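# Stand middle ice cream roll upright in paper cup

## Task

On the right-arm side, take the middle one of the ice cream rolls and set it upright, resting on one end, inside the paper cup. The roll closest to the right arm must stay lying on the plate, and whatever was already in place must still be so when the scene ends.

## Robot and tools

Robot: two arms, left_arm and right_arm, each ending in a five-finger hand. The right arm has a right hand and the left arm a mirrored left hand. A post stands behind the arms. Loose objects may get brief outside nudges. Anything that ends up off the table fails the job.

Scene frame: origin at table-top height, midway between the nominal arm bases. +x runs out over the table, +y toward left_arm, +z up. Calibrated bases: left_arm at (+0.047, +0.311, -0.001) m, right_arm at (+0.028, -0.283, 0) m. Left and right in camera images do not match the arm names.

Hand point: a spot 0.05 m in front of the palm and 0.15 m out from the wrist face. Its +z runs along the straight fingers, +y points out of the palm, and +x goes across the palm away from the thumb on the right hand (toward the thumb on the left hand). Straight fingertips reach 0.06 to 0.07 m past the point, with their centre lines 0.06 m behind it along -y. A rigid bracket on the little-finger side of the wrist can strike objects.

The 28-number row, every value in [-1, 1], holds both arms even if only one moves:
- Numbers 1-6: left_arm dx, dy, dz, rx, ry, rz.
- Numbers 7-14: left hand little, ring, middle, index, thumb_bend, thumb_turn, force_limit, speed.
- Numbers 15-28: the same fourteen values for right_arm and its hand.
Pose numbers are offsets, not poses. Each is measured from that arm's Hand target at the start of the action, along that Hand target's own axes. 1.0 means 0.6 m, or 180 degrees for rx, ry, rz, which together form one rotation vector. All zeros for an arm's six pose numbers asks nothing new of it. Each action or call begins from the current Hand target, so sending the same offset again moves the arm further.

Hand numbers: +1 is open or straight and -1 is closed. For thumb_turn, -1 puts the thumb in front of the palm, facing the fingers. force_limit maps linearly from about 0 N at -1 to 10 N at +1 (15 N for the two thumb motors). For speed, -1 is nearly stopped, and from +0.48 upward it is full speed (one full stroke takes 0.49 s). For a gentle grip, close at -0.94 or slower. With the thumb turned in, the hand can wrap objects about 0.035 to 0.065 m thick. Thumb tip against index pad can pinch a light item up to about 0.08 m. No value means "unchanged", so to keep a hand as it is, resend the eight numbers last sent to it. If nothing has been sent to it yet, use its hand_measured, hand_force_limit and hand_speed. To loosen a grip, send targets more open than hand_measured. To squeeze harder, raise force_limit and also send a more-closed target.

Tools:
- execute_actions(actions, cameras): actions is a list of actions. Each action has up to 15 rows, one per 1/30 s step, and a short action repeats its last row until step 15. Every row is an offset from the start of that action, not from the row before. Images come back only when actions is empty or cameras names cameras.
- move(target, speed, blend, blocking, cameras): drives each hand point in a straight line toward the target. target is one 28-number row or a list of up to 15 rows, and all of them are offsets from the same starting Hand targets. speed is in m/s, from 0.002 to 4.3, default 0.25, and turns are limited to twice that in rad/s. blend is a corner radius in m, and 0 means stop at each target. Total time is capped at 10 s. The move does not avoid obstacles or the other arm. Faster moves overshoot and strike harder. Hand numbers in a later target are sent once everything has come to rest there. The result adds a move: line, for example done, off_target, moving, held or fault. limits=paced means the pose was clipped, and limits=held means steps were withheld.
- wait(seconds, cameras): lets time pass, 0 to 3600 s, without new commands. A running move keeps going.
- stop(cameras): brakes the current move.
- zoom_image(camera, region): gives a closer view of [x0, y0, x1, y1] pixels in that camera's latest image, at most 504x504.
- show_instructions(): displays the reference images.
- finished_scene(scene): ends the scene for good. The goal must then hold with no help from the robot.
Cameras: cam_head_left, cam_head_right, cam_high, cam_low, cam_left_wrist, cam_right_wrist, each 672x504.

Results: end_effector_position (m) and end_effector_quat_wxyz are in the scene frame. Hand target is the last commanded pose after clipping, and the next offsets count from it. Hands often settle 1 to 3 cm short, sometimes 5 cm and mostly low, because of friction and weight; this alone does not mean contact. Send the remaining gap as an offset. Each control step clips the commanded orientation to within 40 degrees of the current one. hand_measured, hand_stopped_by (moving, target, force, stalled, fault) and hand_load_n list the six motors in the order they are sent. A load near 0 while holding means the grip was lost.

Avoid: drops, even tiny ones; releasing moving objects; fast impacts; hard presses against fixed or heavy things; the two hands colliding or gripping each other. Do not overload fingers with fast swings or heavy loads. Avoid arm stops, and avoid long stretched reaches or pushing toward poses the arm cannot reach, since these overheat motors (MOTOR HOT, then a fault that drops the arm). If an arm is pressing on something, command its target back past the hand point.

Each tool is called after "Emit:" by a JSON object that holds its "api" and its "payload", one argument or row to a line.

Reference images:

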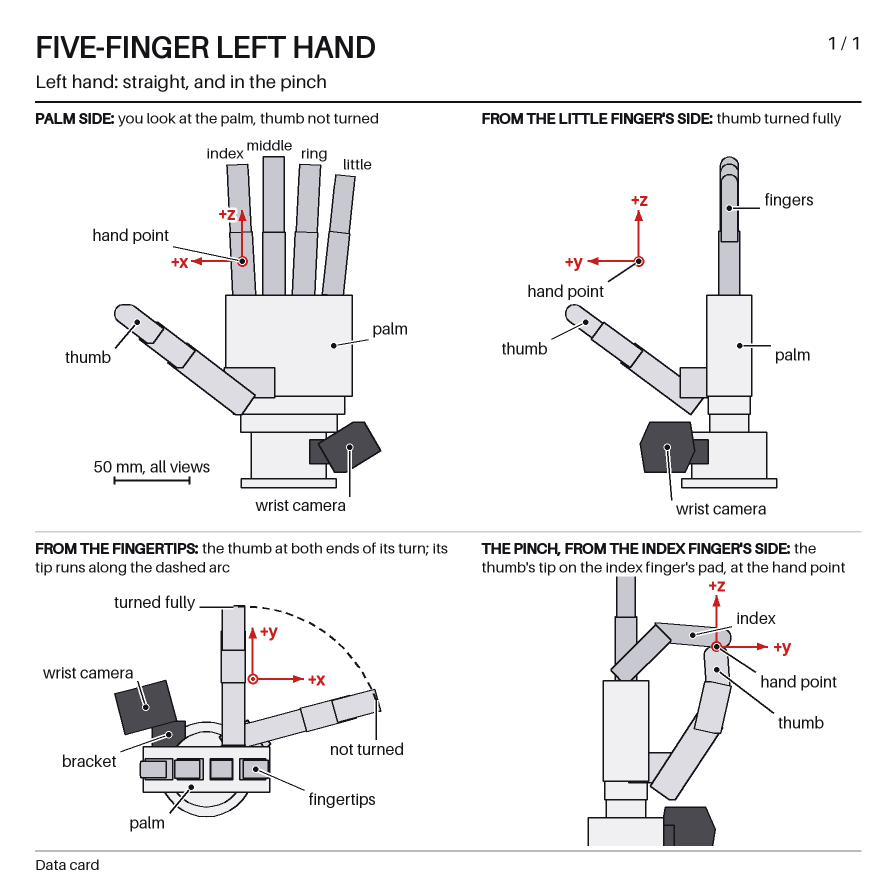

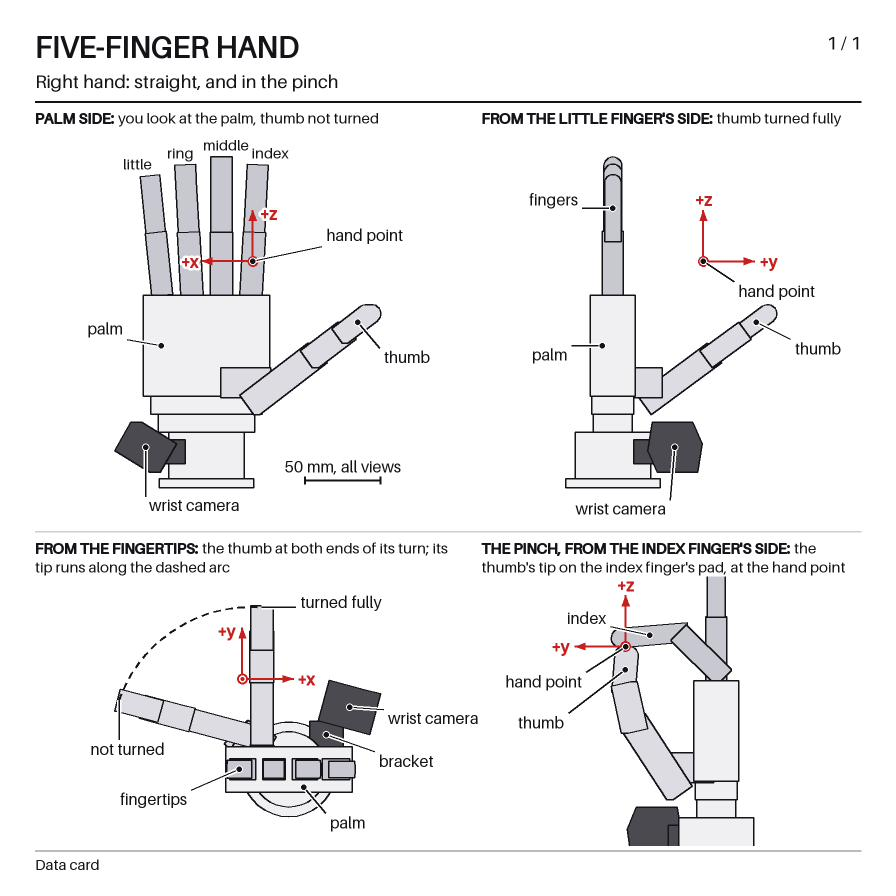

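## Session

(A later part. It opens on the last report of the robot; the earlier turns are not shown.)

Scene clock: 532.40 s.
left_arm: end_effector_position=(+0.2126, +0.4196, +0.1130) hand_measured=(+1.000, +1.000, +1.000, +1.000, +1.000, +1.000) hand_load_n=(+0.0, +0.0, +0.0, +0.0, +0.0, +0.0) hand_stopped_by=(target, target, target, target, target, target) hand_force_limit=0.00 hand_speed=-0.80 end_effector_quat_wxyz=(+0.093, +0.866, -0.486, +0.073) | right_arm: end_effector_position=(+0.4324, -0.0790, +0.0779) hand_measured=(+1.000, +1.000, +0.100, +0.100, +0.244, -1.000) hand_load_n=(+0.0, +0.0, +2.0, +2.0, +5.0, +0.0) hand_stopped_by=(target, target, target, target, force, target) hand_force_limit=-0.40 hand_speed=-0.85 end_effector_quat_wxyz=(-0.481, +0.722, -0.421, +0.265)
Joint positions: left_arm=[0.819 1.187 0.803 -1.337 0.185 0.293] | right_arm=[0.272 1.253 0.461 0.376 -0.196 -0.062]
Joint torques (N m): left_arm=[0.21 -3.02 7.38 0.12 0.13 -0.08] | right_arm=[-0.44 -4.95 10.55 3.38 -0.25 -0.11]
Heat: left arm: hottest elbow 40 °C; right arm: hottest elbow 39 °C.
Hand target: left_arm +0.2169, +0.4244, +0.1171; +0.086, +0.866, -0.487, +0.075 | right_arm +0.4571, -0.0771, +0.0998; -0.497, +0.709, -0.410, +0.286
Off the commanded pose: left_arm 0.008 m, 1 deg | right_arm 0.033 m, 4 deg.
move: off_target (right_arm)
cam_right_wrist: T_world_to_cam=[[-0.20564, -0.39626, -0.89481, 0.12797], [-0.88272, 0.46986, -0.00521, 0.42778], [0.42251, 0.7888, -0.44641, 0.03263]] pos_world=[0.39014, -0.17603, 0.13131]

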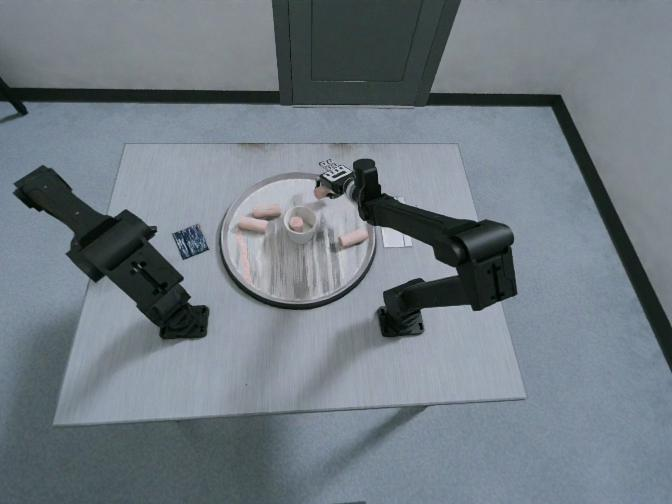

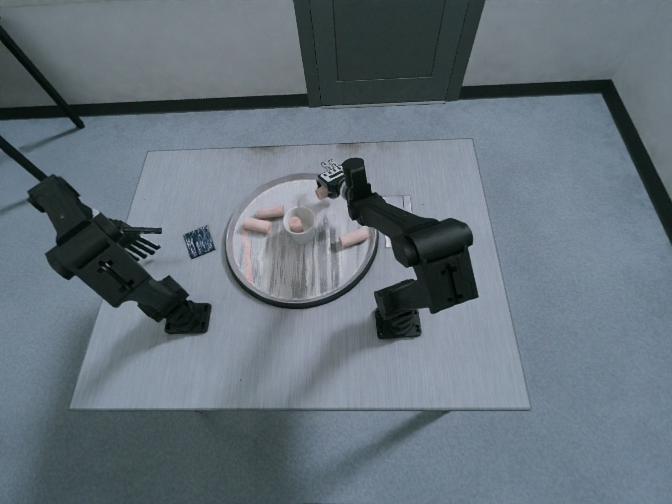

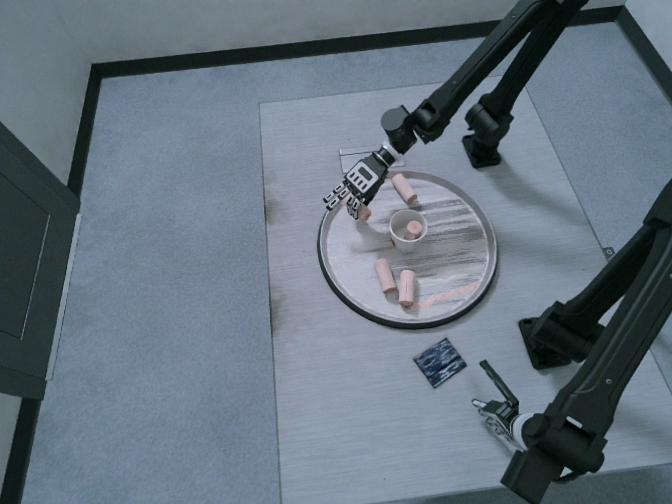

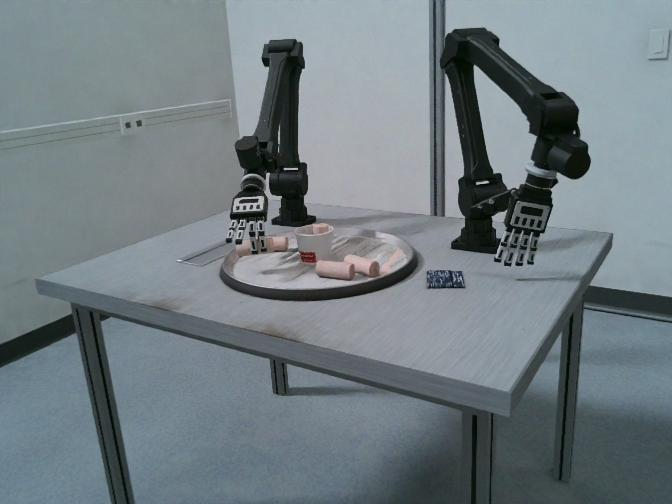

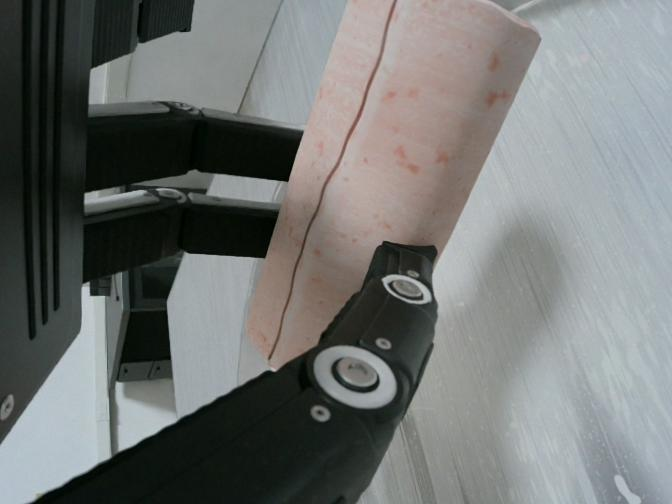

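Emit:
{"api": "move", "payload": {
  "target": [0,0,0,0,0,0,1,1,1,1,1,1,0,-0.8,0,0.0862,0.0314,0,0,0,1,1,0.1,0.1,0.0,-1,-0.4,-0.85],
  "speed": 0.06,
  "cameras": ["cam_low","cam_right_wrist"]
}}

Emit:
{"api": "zoom_image", "payload": {
  "camera": "cam_low",
  "region": [200, 210, 300, 285]
}}

Scene clock: 544.37 s.
left_arm: end_effector_position=(+0.2126, +0.4196, +0.1130) hand_measured=(+1.000, +1.000, +1.000, +1.000, +1.000, +1.000) hand_load_n=(+0.0, +0.0, +0.0, +0.0, +0.0, +0.0) hand_stopped_by=(target, target, target, target, target, target) hand_force_limit=0.00 hand_speed=-0.80 end_effector_quat_wxyz=(+0.093, +0.866, -0.486, +0.073) | right_arm: end_effector_position=(+0.4515, -0.0726, +0.0418) hand_measured=(+1.000, +1.000, +0.100, +0.100, +0.244, -1.000) hand_load_n=(+0.0, +0.0, +2.0, +2.0, +5.0, +0.0) hand_stopped_by=(target, target, target, target, force, target) hand_force_limit=-0.40 hand_speed=-0.85 end_effector_quat_wxyz=(-0.493, +0.714, -0.413, +0.276)
Joint positions: left_arm=[0.819 1.187 0.803 -1.337 0.185 0.293] | right_arm=[0.272 1.444 0.451 0.616 -0.196 -0.063]
Joint torques (N m): left_arm=[0.21 -2.84 7.43 0.17 0.13 -0.08] | right_arm=[-0.32 -6.53 5.91 3.41 -0.23 -0.1]
Heat: left arm: hottest elbow 40 °C; right arm: hottest elbow 39 °C.
Hand target: left_arm +0.2169, +0.4244, +0.1171; +0.086, +0.866, -0.487, +0.075 | right_arm +0.4570, -0.0770, +0.0447; -0.497, +0.709, -0.410, +0.286
Off the commanded pose: left_arm 0.008 m, 1 deg | right_arm 0.008 m, 1 deg.
move: done
cam_right_wrist: T_world_to_cam=[[-0.17119, -0.38505, -0.90688, 0.08792], [-0.88207, 0.46995, -0.03303, 0.44216], [0.43891, 0.79428, -0.42009, -0.00462]] pos_world=[0.4071, -0.17028, 0.0924]

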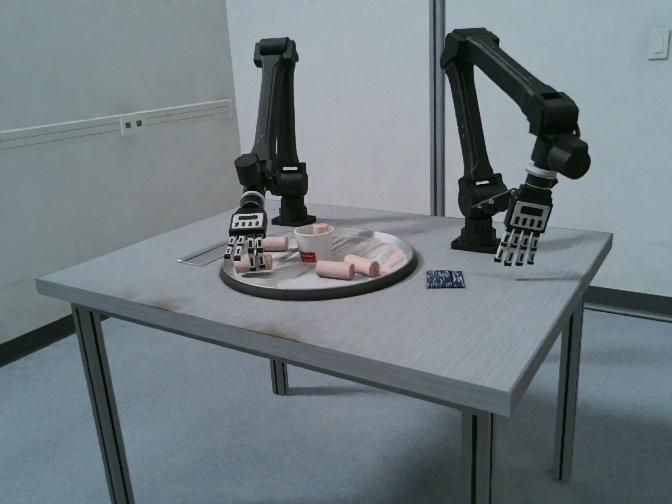

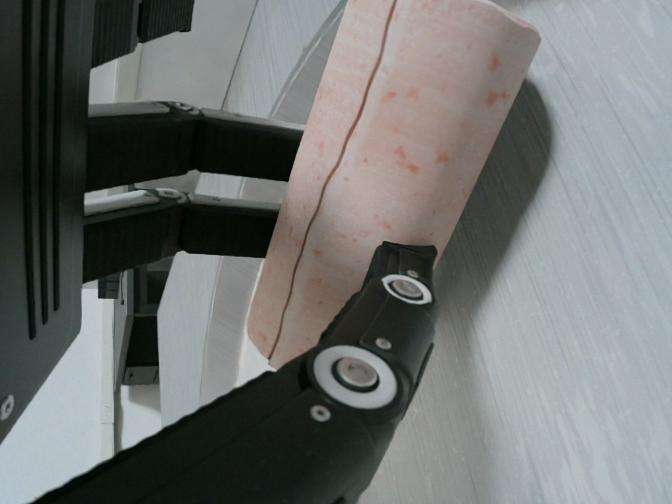

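Scaled by 5.040 from the camera's image (finer frame: 960x720).

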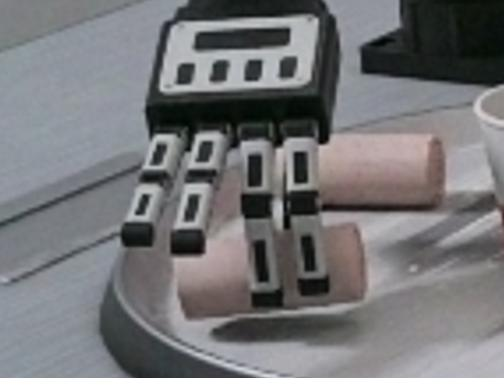

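Emit:
{"api": "move", "payload": {
  "target": [0,0,0,0,0,0,1,1,1,1,1,1,0,-0.8,0,0.0188,0.0068,0,0,0,1,1,0.1,0.1,0.0,-1,-0.4,-0.85],
  "speed": 0.03,
  "cameras": ["cam_low","cam_right_wrist"]
}}

Emit:
{"api": "zoom_image", "payload": {
  "camera": "cam_low",
  "region": [200, 210, 300, 285]
}}

Scene clock: 549.43 s.
left_arm: end_effector_position=(+0.2126, +0.4196, +0.1130) hand_measured=(+1.000, +1.000, +1.000, +1.000, +1.000, +1.000) hand_load_n=(+0.0, +0.0, +0.0, +0.0, +0.0, +0.0) hand_stopped_by=(target, target, target, target, target, target) hand_force_limit=0.00 hand_speed=-0.80 end_effector_quat_wxyz=(+0.093, +0.866, -0.486, +0.073) | right_arm: end_effector_position=(+0.4526, -0.0722, +0.0321) hand_measured=(+1.000, +1.000, +0.100, +0.100, +0.244, -1.000) hand_load_n=(+0.0, +0.0, +2.0, +2.0, +5.0, +0.5) hand_stopped_by=(target, target, target, target, force, target) hand_force_limit=-0.40 hand_speed=-0.85 end_effector_quat_wxyz=(-0.495, +0.713, -0.412, +0.278)
Joint positions: left_arm=[0.819 1.187 0.803 -1.337 0.185 0.293] | right_arm=[0.272 1.486 0.445 0.671 -0.196 -0.063]
Joint torques (N m): left_arm=[0.32 -2.9 7.35 0.2 0.13 -0.08] | right_arm=[-0.32 -6.59 5.44 3.34 -0.23 -0.1]
Heat: left arm: hottest elbow 40 °C; right arm: hottest elbow 39 °C.
Hand target: left_arm +0.2169, +0.4244, +0.1171; +0.086, +0.866, -0.487, +0.075 | right_arm +0.4570, -0.0770, +0.0328; -0.497, +0.709, -0.410, +0.286
Off the commanded pose: left_arm 0.008 m, 1 deg | right_arm 0.007 m, 1 deg.
move: done
cam_right_wrist: T_world_to_cam=[[-0.16622, -0.3834, -0.9085, 0.07741], [-0.88188, 0.47002, -0.037, 0.44282], [0.4412, 0.79504, -0.41624, -0.01065]] pos_world=[0.40808, -0.16998, 0.08228]

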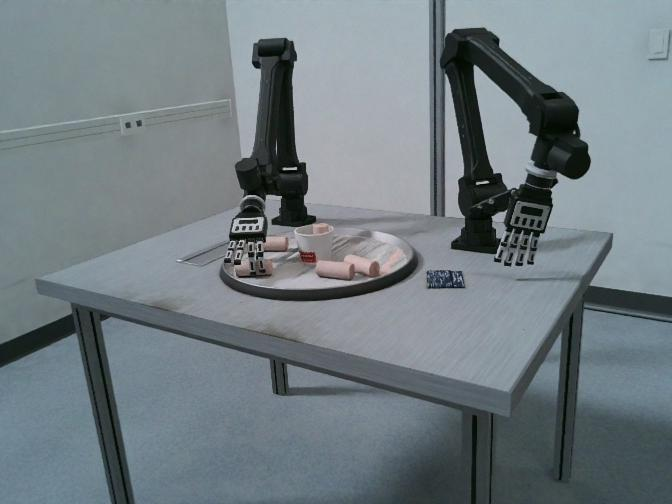

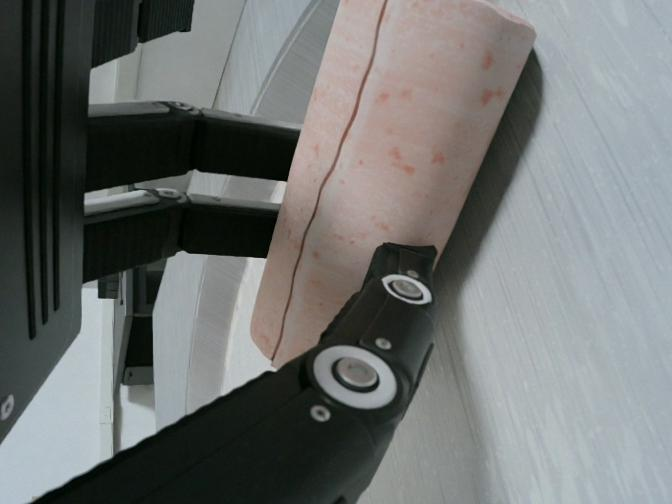

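Scaled by 5.040 from the camera's image (finer frame: 960x720).

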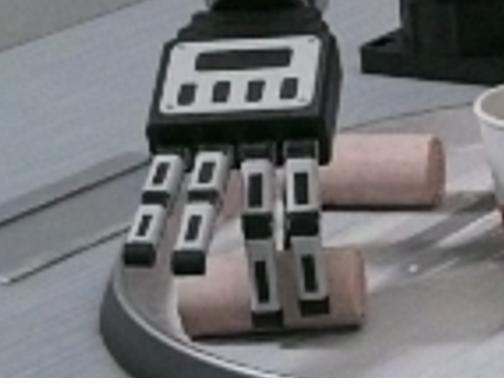

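Emit:
{"api": "move", "payload": {
  "target": [
    [0,0,0,0,0,0,1,1,1,1,1,1,0,-0.8,0,0.0047,0.0017,0,0,0,1,1,0.1,0.1,0.0,-1,-0.4,-0.85],
    [0,0,0,0,0,0,1,1,1,1,1,1,0,-0.8,0,0.0047,0.0017,0,0,0,1,1,0.65,0.65,0.55,-1,-0.4,-0.8]
  ],
  "speed": 0.03,
  "cameras": ["cam_low","cam_right_wrist"]
}}

Emit:
{"api": "zoom_image", "payload": {
  "camera": "cam_low",
  "region": [200, 210, 300, 285]
}}

Scene clock: 558.20 s.
left_arm: end_effector_position=(+0.2126, +0.4196, +0.1130) hand_measured=(+1.000, +1.000, +1.000, +1.000, +1.000, +1.000) hand_load_n=(+0.0, +0.0, +0.0, +0.0, +0.0, +0.0) hand_stopped_by=(target, target, target, target, target, target) hand_force_limit=0.00 hand_speed=-0.80 end_effector_quat_wxyz=(+0.093, +0.866, -0.486, +0.073) | right_arm: end_effector_position=(+0.4547, -0.0714, +0.0327) hand_measured=(+1.000, +1.000, +0.650, +0.650, +0.550, -1.000) hand_load_n=(+0.0, +0.0, +0.0, +0.0, +0.0, +0.0) hand_stopped_by=(target, target, target, target, target, target) hand_force_limit=-0.40 hand_speed=-0.80 end_effector_quat_wxyz=(-0.499, +0.710, -0.410, +0.281)
Joint positions: left_arm=[0.819 1.187 0.803 -1.337 0.185 0.293] | right_arm=[0.272 1.495 0.445 0.69 -0.196 -0.063]
Joint torques (N m): left_arm=[0.26 -2.96 7.41 0.12 0.13 -0.09] | right_arm=[-0.38 -6.36 5.27 3.08 -0.22 -0.1]
Heat: left arm: hottest elbow 40 °C; right arm: hottest elbow 38 °C.
Hand target: left_arm +0.2169, +0.4244, +0.1171; +0.086, +0.866, -0.487, +0.075 | right_arm +0.4569, -0.0770, +0.0297; -0.497, +0.709, -0.410, +0.286
Off the commanded pose: left_arm 0.008 m, 1 deg | right_arm 0.007 m, 1 deg.
move: done
cam_right_wrist: T_world_to_cam=[[-0.15627, -0.37998, -0.9117, 0.07443], [-0.8816, 0.46987, -0.04472, 0.44431], [0.44537, 0.79677, -0.40842, -0.01391]] pos_world=[0.40954, -0.1694, 0.08205]

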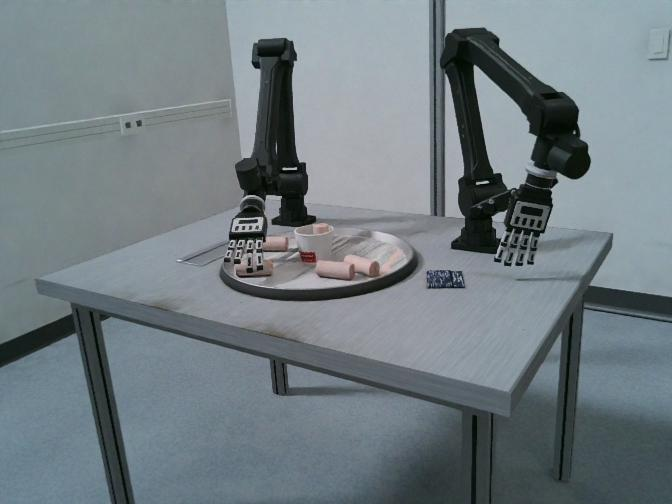

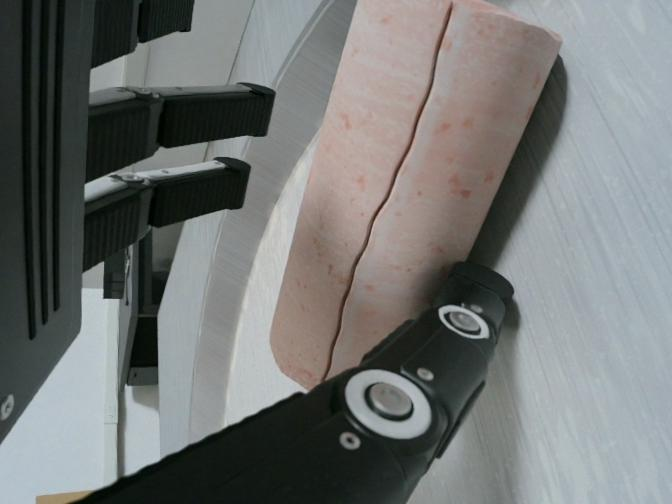

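Scaled by 5.040 from the camera's image (finer frame: 960x720).

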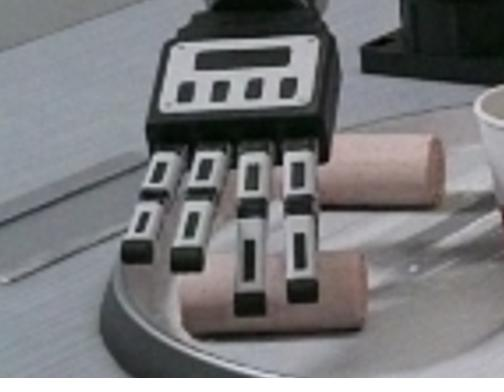

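Emit:
{"api": "move", "payload": {
  "target": [
    [0,0,0,0,0,0,1,1,1,1,1,1,0,-0.8,0.045,-0.029,-0.0177,0,0,0,1,1,0.65,0.65,0.55,-1,-0.4,-0.8],
    [0,0,0,0,0,0,1,1,1,1,1,1,0,-0.8,0.045,0.007,-0.0046,0,0,0,1,1,0.65,0.65,0.55,-1,-0.4,-0.8]
  ],
  "speed": 0.05,
  "cameras": ["cam_low","cam_right_wrist"]
}}

Emit:
{"api": "zoom_image", "payload": {
  "camera": "cam_low",
  "region": [200, 210, 300, 285]
}}

Scene clock: 569.77 s.
left_arm: end_effector_position=(+0.2126, +0.4196, +0.1130) hand_measured=(+1.000, +1.000, +1.000, +1.000, +1.000, +1.000) hand_load_n=(+0.0, +0.0, +0.0, +0.0, +0.0, +0.0) hand_stopped_by=(target, target, target, target, target, target) hand_force_limit=0.00 hand_speed=-0.80 end_effector_quat_wxyz=(+0.093, +0.866, -0.486, +0.073) | right_arm: end_effector_position=(+0.4618, -0.0970, +0.0288) hand_measured=(+1.000, +1.000, +0.650, +0.650, +0.550, -1.000) hand_load_n=(+0.0, +0.0, +0.0, +0.0, +0.0, +0.0) hand_stopped_by=(target, target, target, target, target, target) hand_force_limit=-0.40 hand_speed=-0.80 end_effector_quat_wxyz=(-0.499, +0.711, -0.411, +0.279)
Joint positions: left_arm=[0.819 1.187 0.803 -1.337 0.185 0.293] | right_arm=[0.187 1.507 0.445 0.693 -0.278 -0.092]
Joint torques (N m): left_arm=[0.32 -2.84 7.41 0.12 0.13 -0.08] | right_arm=[-0.32 -6.24 5.68 3.03 -0.15 -0.11]
Heat: left arm: hottest elbow 40 °C; right arm: hottest elbow 37 °C.
Hand target: left_arm +0.2169, +0.4244, +0.1171; +0.086, +0.866, -0.487, +0.075 | right_arm +0.4669, -0.1024, +0.0266; -0.497, +0.710, -0.410, +0.286
Off the commanded pose: left_arm 0.008 m, 1 deg | right_arm 0.008 m, 1 deg.
move: done
cam_right_wrist: T_world_to_cam=[[-0.15919, -0.37903, -0.91159, 0.06368], [-0.88263, 0.46831, -0.04058, 0.46265], [0.44229, 0.79814, -0.40909, 0.00323]] pos_world=[0.41706, -0.19511, 0.07814]

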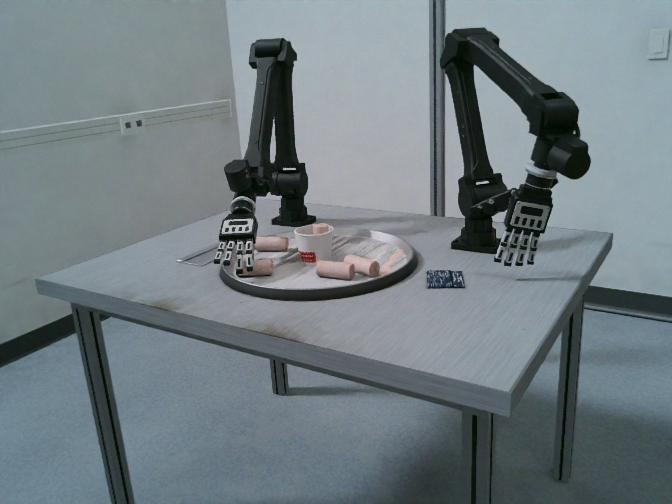

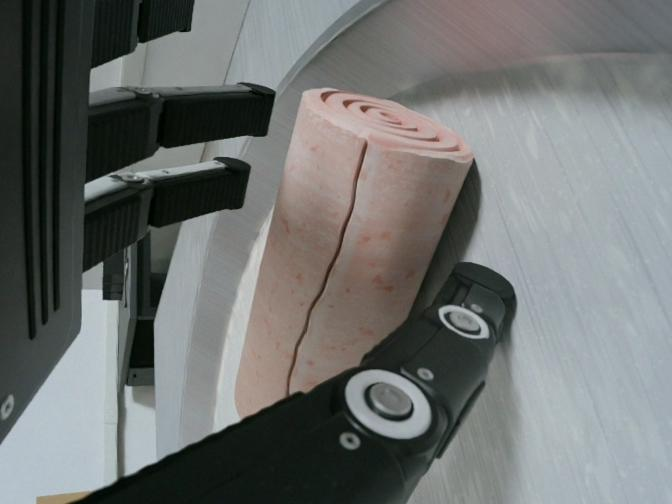

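Scaled by 5.040 from the camera's image (finer frame: 960x720).

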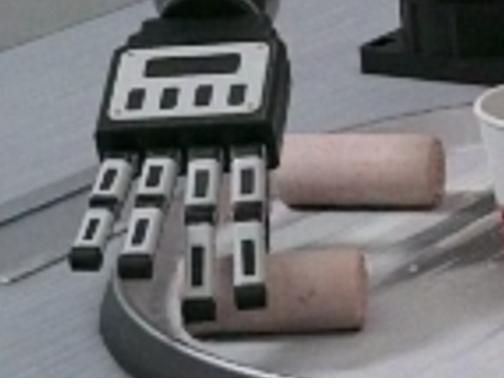

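Emit:
{"api": "move", "payload": {
  "target": [0,0,0,0,0,0,1,1,1,1,1,1,0,-0.8,0,0,0,0,0,0,1,1,0.05,0.05,0.0,-1,-0.3,-0.85],
  "speed": 0.05,
  "cameras": ["cam_low","cam_right_wrist"]
}}

Emit:
{"api": "zoom_image", "payload": {
  "camera": "cam_low",
  "region": [200, 210, 300, 285]
}}

Scene clock: 578.70 s.
left_arm: end_effector_position=(+0.2126, +0.4196, +0.1130) hand_measured=(+1.000, +1.000, +1.000, +1.000, +1.000, +1.000) hand_load_n=(+0.0, +0.0, +0.0, +0.0, +0.0, +0.0) hand_stopped_by=(target, target, target, target, target, target) hand_force_limit=0.00 hand_speed=-0.80 end_effector_quat_wxyz=(+0.093, +0.866, -0.486, +0.073) | right_arm: end_effector_position=(+0.4621, -0.0970, +0.0292) hand_measured=(+1.000, +1.000, +0.054, +0.050, +0.252, -1.000) hand_load_n=(-0.5, +0.0, +3.5, +3.5, +6.5, +0.0) hand_stopped_by=(target, target, force, target, force, target) hand_force_limit=-0.30 hand_speed=-0.85 end_effector_quat_wxyz=(-0.499, +0.710, -0.410, +0.279)
Joint positions: left_arm=[0.819 1.187 0.803 -1.337 0.185 0.293] | right_arm=[0.187 1.507 0.445 0.695 -0.278 -0.092]
Joint torques (N m): left_arm=[0.26 -2.84 7.38 0.16 0.14 -0.08] | right_arm=[-0.32 -6.18 5.71 2.97 -0.15 -0.11]
Heat: left arm: hottest elbow 40 °C; right arm: hottest elbow 37 °C.
Hand target: left_arm +0.2169, +0.4244, +0.1171; +0.086, +0.866, -0.487, +0.075 | right_arm +0.4669, -0.1024, +0.0266; -0.497, +0.709, -0.410, +0.286
Off the commanded pose: left_arm 0.008 m, 1 deg | right_arm 0.008 m, 1 deg.
move: done
cam_right_wrist: T_world_to_cam=[[-0.1575, -0.37859, -0.91207, 0.06339], [-0.88255, 0.46835, -0.042, 0.46292], [0.44306, 0.79832, -0.40789, 0.00288]] pos_world=[0.41725, -0.19511, 0.07844]

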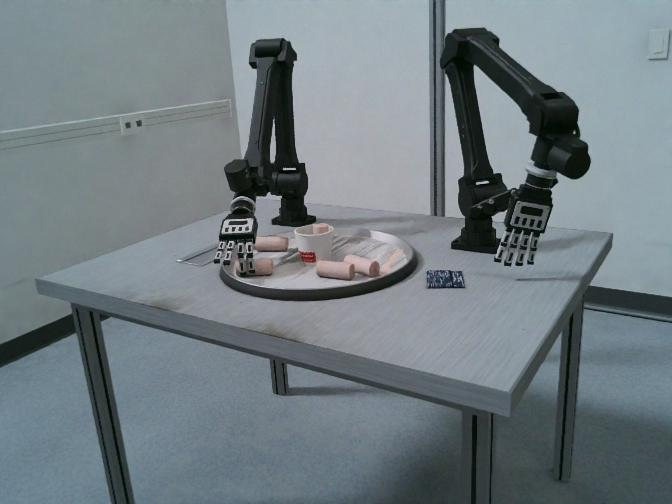

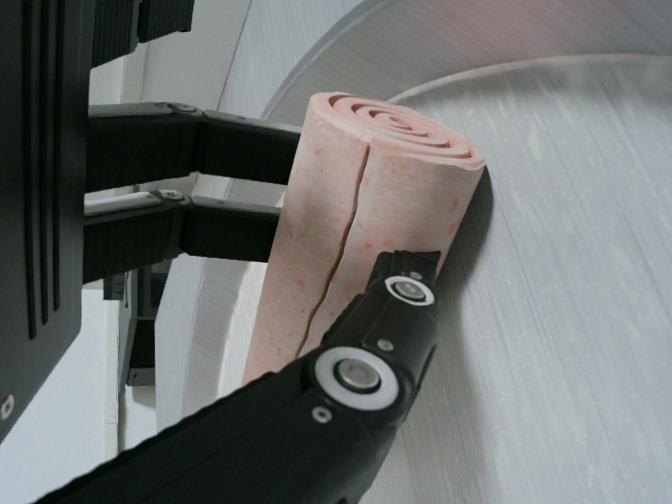

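Scaled by 5.040 from the camera's image (finer frame: 960x720).

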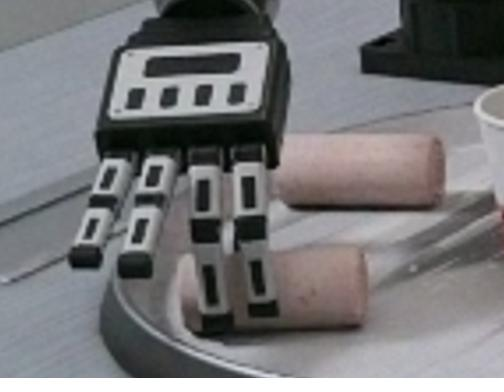

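Emit:
{"api": "move", "payload": {
  "target": [
    [0,0,0,0,0,0,1,1,1,1,1,1,0,-0.8,0,-0.1613,-0.0587,0,0,0,1,1,0.05,0.05,0.0,-1,-0.3,-0.85],
    [0,0,0,0,0,0,1,1,1,1,1,1,0,-0.8,-0.0182,-0.176,-0.0182,0.0436,0.0436,-0.4987,1,1,0.05,0.05,0.0,-1,-0.3,-0.85]
  ],
  "speed": [0.06,0.12],
  "cameras": ["cam_head_left","cam_head_right","cam_high","cam_low","cam_right_wrist"]
}}

Scene clock: 620.07 s.
left_arm: end_effector_position=(+0.2126, +0.4196, +0.1130) hand_measured=(+1.000, +1.000, +1.000, +1.000, +1.000, +1.000) hand_load_n=(+0.0, +0.0, +0.0, +0.0, +0.0, +0.0) hand_stopped_by=(target, target, target, target, target, target) hand_force_limit=0.00 hand_speed=-0.80 end_effector_quat_wxyz=(+0.093, +0.866, -0.486, +0.073) | right_arm: end_effector_position=(+0.4850, -0.0866, +0.1265) hand_measured=(+1.000, +1.000, +0.054, +0.050, +0.252, -1.000) hand_load_n=(+0.0, +0.0, +3.5, +3.0, +6.0, +1.0) hand_stopped_by=(target, target, force, target, force, target) hand_force_limit=-0.30 hand_speed=-0.85 end_effector_quat_wxyz=(-0.168, +0.748, +0.188, +0.614)
Joint positions: left_arm=[0.819 1.187 0.803 -1.337 0.185 0.293] | right_arm=[0.481 1.359 0.43 0.737 0.021 -1.546]
Joint torques (N m): left_arm=[0.32 -2.78 7.38 0.08 0.16 -0.08] | right_arm=[2.02 -5.6 6.3 3.56 0.06 -0.22]
Heat: left arm: hottest elbow 40 °C; right arm: hottest elbow 37 °C.
Hand target: left_arm +0.2169, +0.4244, +0.1171; +0.086, +0.866, -0.487, +0.075 | right_arm +0.4840, -0.0800, +0.1296; -0.167, +0.740, +0.198, +0.620
Off the commanded pose: left_arm 0.008 m, 1 deg | right_arm 0.007 m, 2 deg.
move: done
cam_right_wrist: T_world_to_cam=[[0.52115, -0.82137, 0.23185, -0.35262], [-0.44205, -0.49216, -0.74991, 0.27518], [0.73006, 0.28832, -0.61958, -0.13244]] pos_world=[0.4021, -0.11601, 0.20606]

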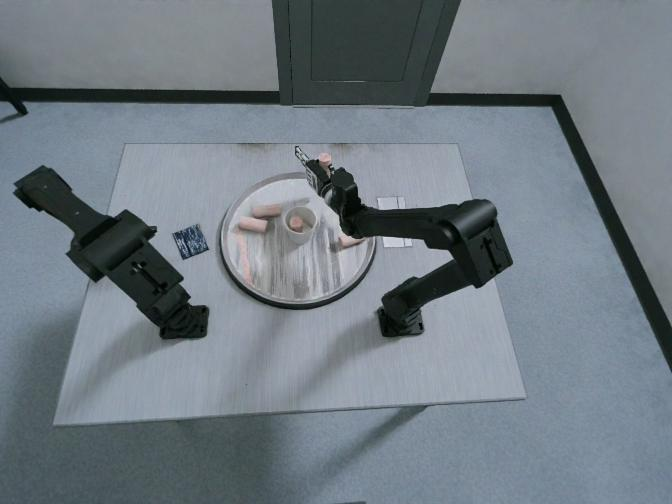

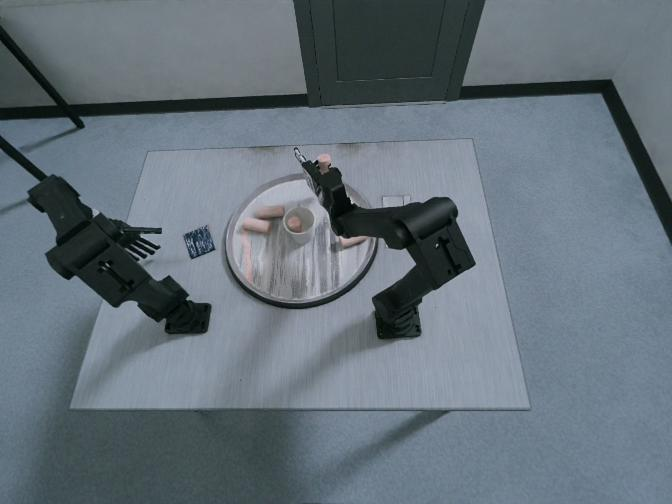

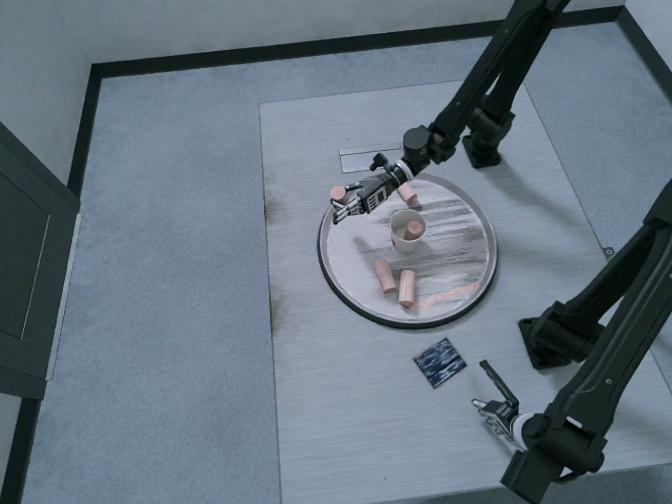

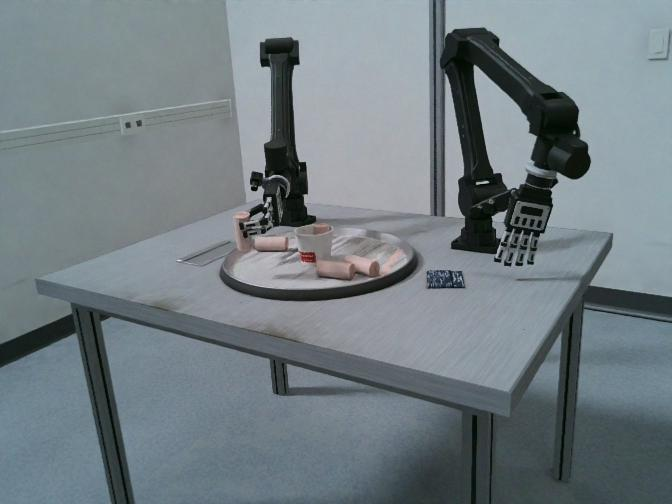

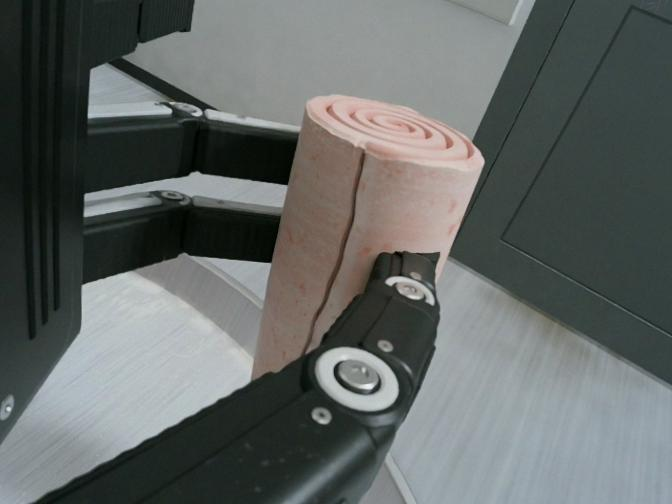

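Emit:
{"api": "zoom_image", "payload": {
  "camera": "cam_low",
  "region": [200, 150, 350, 290]
}}

Emit:
{"api": "zoom_image", "payload": {
  "camera": "cam_high",
  "region": [310, 140, 450, 270]
}}

Emit:
{"api": "zoom_image", "payload": {
  "camera": "cam_head_right",
  "region": [220, 130, 390, 260]
}}

Scaled by 3.360 from the camera's image (finer frame: 960x720).

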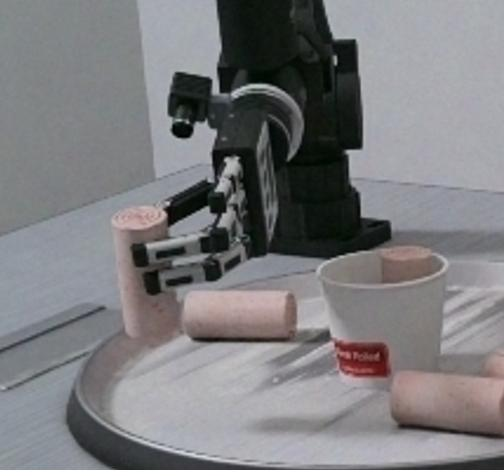

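Scaled by 3.600 from the camera's image (finer frame: 960x720).

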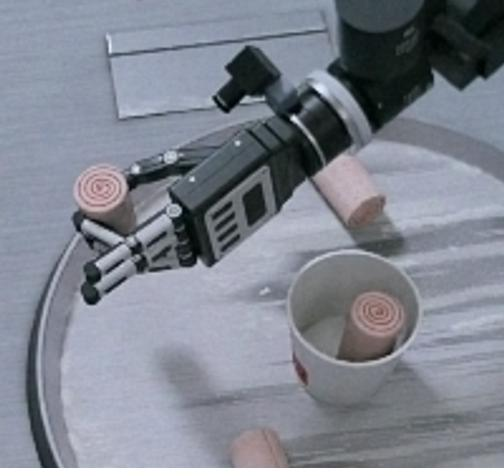

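Scaled by 2.965 from the camera's image (finer frame: 960x720).

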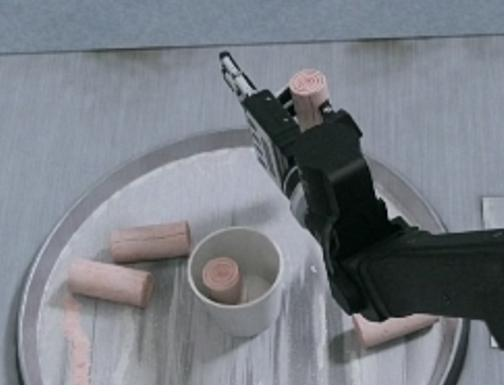

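Emit:
{"api": "move", "payload": {
  "target": [0,0,0,0,0,0,1,1,1,1,1,1,0,-0.8,-0.0948,-0.0345,-0.0102,0,0,0,1,1,0.05,0.05,0.0,-1,-0.3,-0.85],
  "speed": 0.08,
  "cameras": ["cam_high","cam_low","cam_head_right"]
}}

Emit:
{"api": "zoom_image", "payload": {
  "camera": "cam_low",
  "region": [200, 180, 320, 290]
}}

Emit:
{"api": "zoom_image", "payload": {
  "camera": "cam_high",
  "region": [310, 140, 450, 270]
}}

Scene clock: 648.53 s.
left_arm: end_effector_position=(+0.2126, +0.4196, +0.1130) hand_measured=(+1.000, +1.000, +1.000, +1.000, +1.000, +1.000) hand_load_n=(+0.0, +0.0, +0.0, +0.0, +0.0, +0.0) hand_stopped_by=(target, target, target, target, target, target) hand_force_limit=0.00 hand_speed=-0.80 end_effector_quat_wxyz=(+0.093, +0.866, -0.486, +0.073) | right_arm: end_effector_position=(+0.4609, -0.0762, +0.0695) hand_measured=(+1.000, +1.000, +0.054, +0.050, +0.252, -1.000) hand_load_n=(+0.0, +0.0, +3.5, +3.0, +6.0, +1.0) hand_stopped_by=(target, target, force, target, force, target) hand_force_limit=-0.30 hand_speed=-0.85 end_effector_quat_wxyz=(-0.163, +0.748, +0.194, +0.613)
Joint positions: left_arm=[0.819 1.187 0.803 -1.337 0.185 0.293] | right_arm=[0.553 1.563 0.356 1.009 0.09 -1.547]
Joint torques (N m): left_arm=[0.38 -2.9 7.39 0.14 0.13 -0.08] | right_arm=[1.96 -6.71 4.48 3.55 0.11 -0.1]
Heat: left arm: hottest elbow 41 °C; right arm: hottest elbow 37 °C.
Hand target: left_arm +0.2169, +0.4244, +0.1171; +0.086, +0.866, -0.487, +0.075 | right_arm +0.4598, -0.0701, +0.0748; -0.167, +0.740, +0.198, +0.620
Off the commanded pose: left_arm 0.008 m, 1 deg | right_arm 0.008 m, 1 deg.
move: done
Images, in order (width x height): cam_head_right 672x504, cam_high 672x504, cam_low 672x504.

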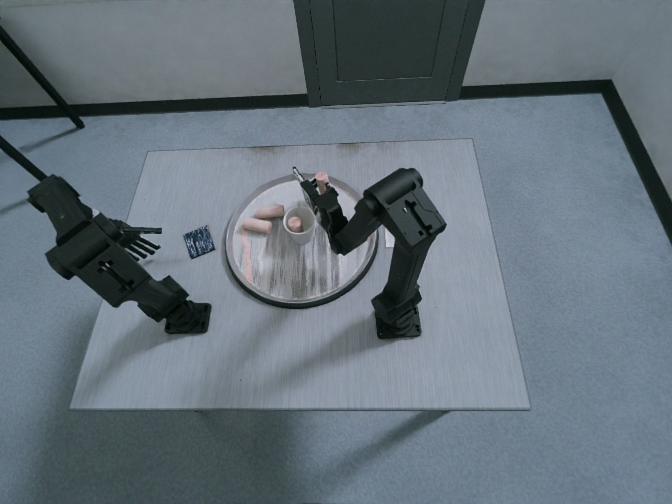

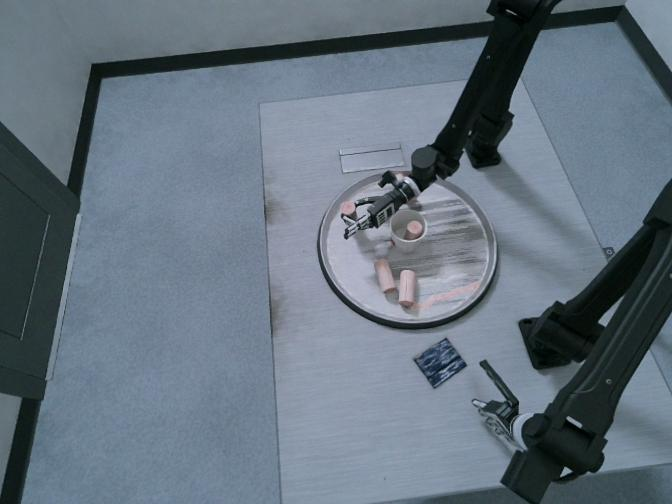

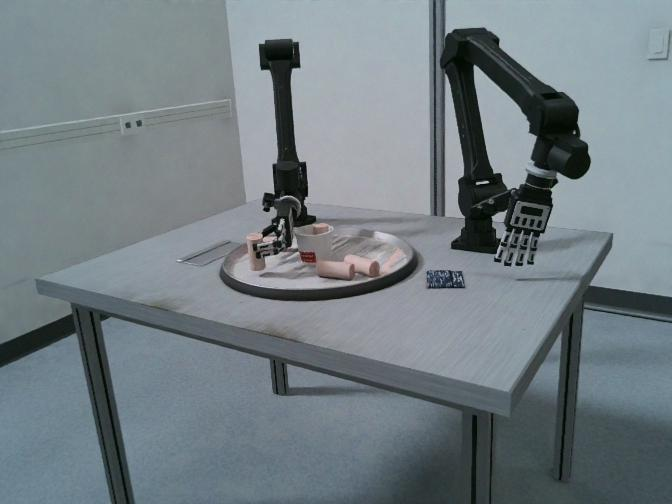

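Scaled by 4.200 from the camera's image (finer frame: 960x720).

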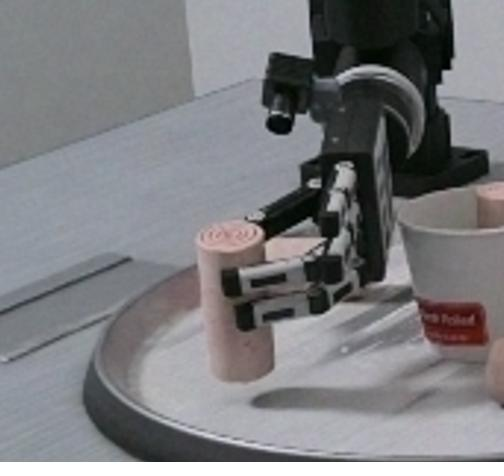

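Scaled by 3.600 from the camera's image (finer frame: 960x720).

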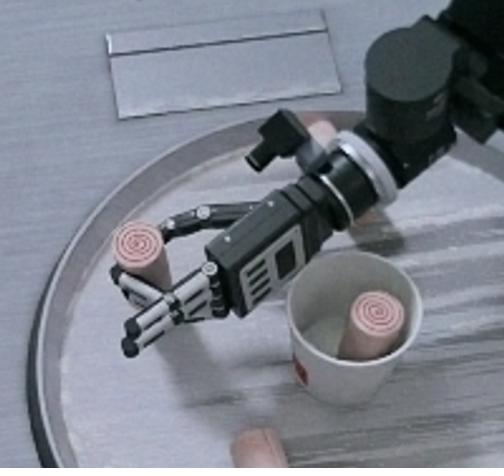

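Emit:
{"api": "move", "payload": {
  "target": [0,0,0,0,0,0,1,1,1,1,1,1,0,-0.8,-0.0197,0,0.0035,0,0,0,1,1,0.05,0.05,0.0,-1,-0.3,-0.85],
  "speed": 0.04,
  "cameras": ["cam_high","cam_low","cam_right_wrist"]
}}

Emit:
{"api": "zoom_image", "payload": {
  "camera": "cam_low",
  "region": [200, 180, 320, 290]
}}

Scene clock: 654.37 s.
left_arm: end_effector_position=(+0.2126, +0.4196, +0.1130) hand_measured=(+1.000, +1.000, +1.000, +1.000, +1.000, +1.000) hand_load_n=(+0.0, +0.0, +0.0, +0.0, +0.0, +0.0) hand_stopped_by=(target, target, target, target, target, target) hand_force_limit=0.00 hand_speed=-0.80 end_effector_quat_wxyz=(+0.093, +0.866, -0.486, +0.073) | right_arm: end_effector_position=(+0.4619, -0.0754, +0.0590) hand_measured=(+1.000, +1.000, +0.054, +0.050, +0.252, -1.000) hand_load_n=(+0.0, +0.0, +3.5, +3.0, +6.5, +1.0) hand_stopped_by=(target, target, force, target, force, target) hand_force_limit=-0.30 hand_speed=-0.85 end_effector_quat_wxyz=(-0.164, +0.747, +0.194, +0.614)
Joint positions: left_arm=[0.819 1.187 0.803 -1.337 0.185 0.293] | right_arm=[0.553 1.62 0.356 1.069 0.09 -1.547]
Joint torques (N m): left_arm=[0.21 -2.84 7.38 0.16 0.15 -0.08] | right_arm=[1.96 -6.89 3.81 3.54 0.11 -0.11]
Heat: left arm: hottest elbow 41 °C; right arm: hottest elbow 37 °C.
Hand target: left_arm +0.2169, +0.4244, +0.1171; +0.086, +0.866, -0.487, +0.075 | right_arm +0.4598, -0.0701, +0.0627; -0.167, +0.740, +0.198, +0.620
Off the commanded pose: left_arm 0.008 m, 1 deg | right_arm 0.007 m, 1 deg.
move: done
cam_right_wrist: T_world_to_cam=[[0.52387, -0.81567, 0.24542, -0.31732], [-0.43569, -0.50418, -0.74565, 0.21569], [0.73194, 0.2837, -0.6195, -0.16185]] pos_world=[0.37868, -0.10417, 0.13844]

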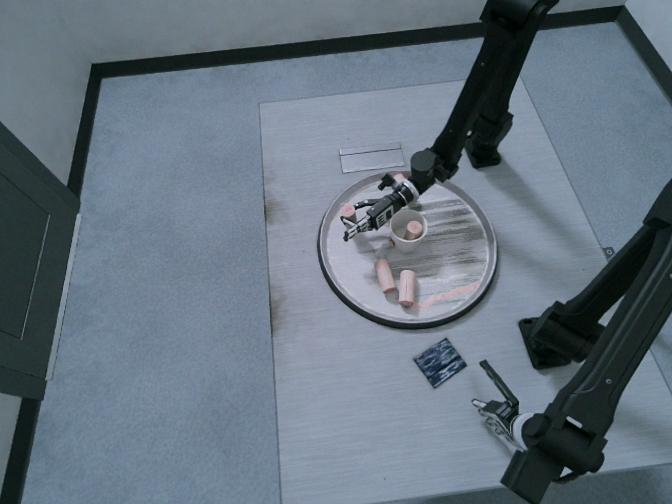

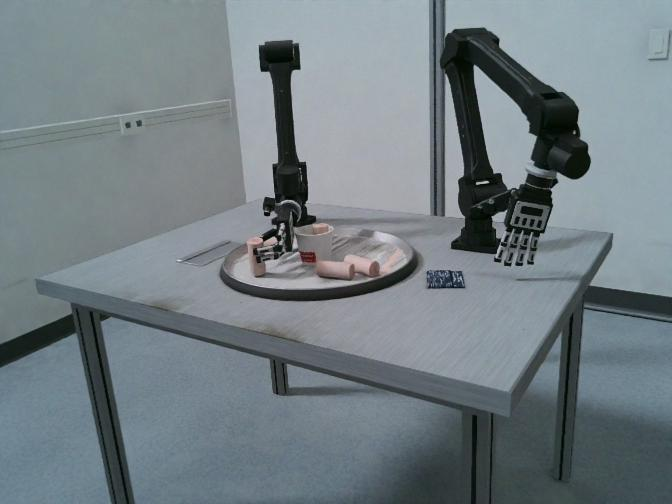

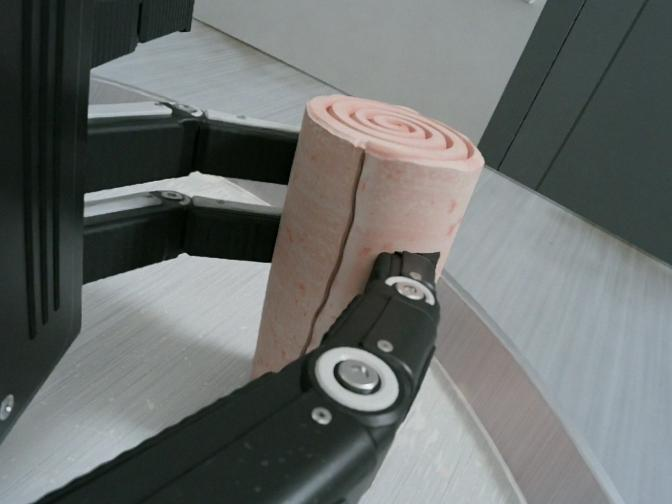

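Scaled by 4.200 from the camera's image (finer frame: 960x720).

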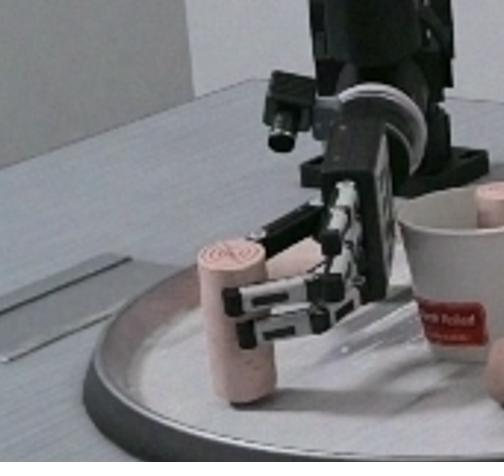

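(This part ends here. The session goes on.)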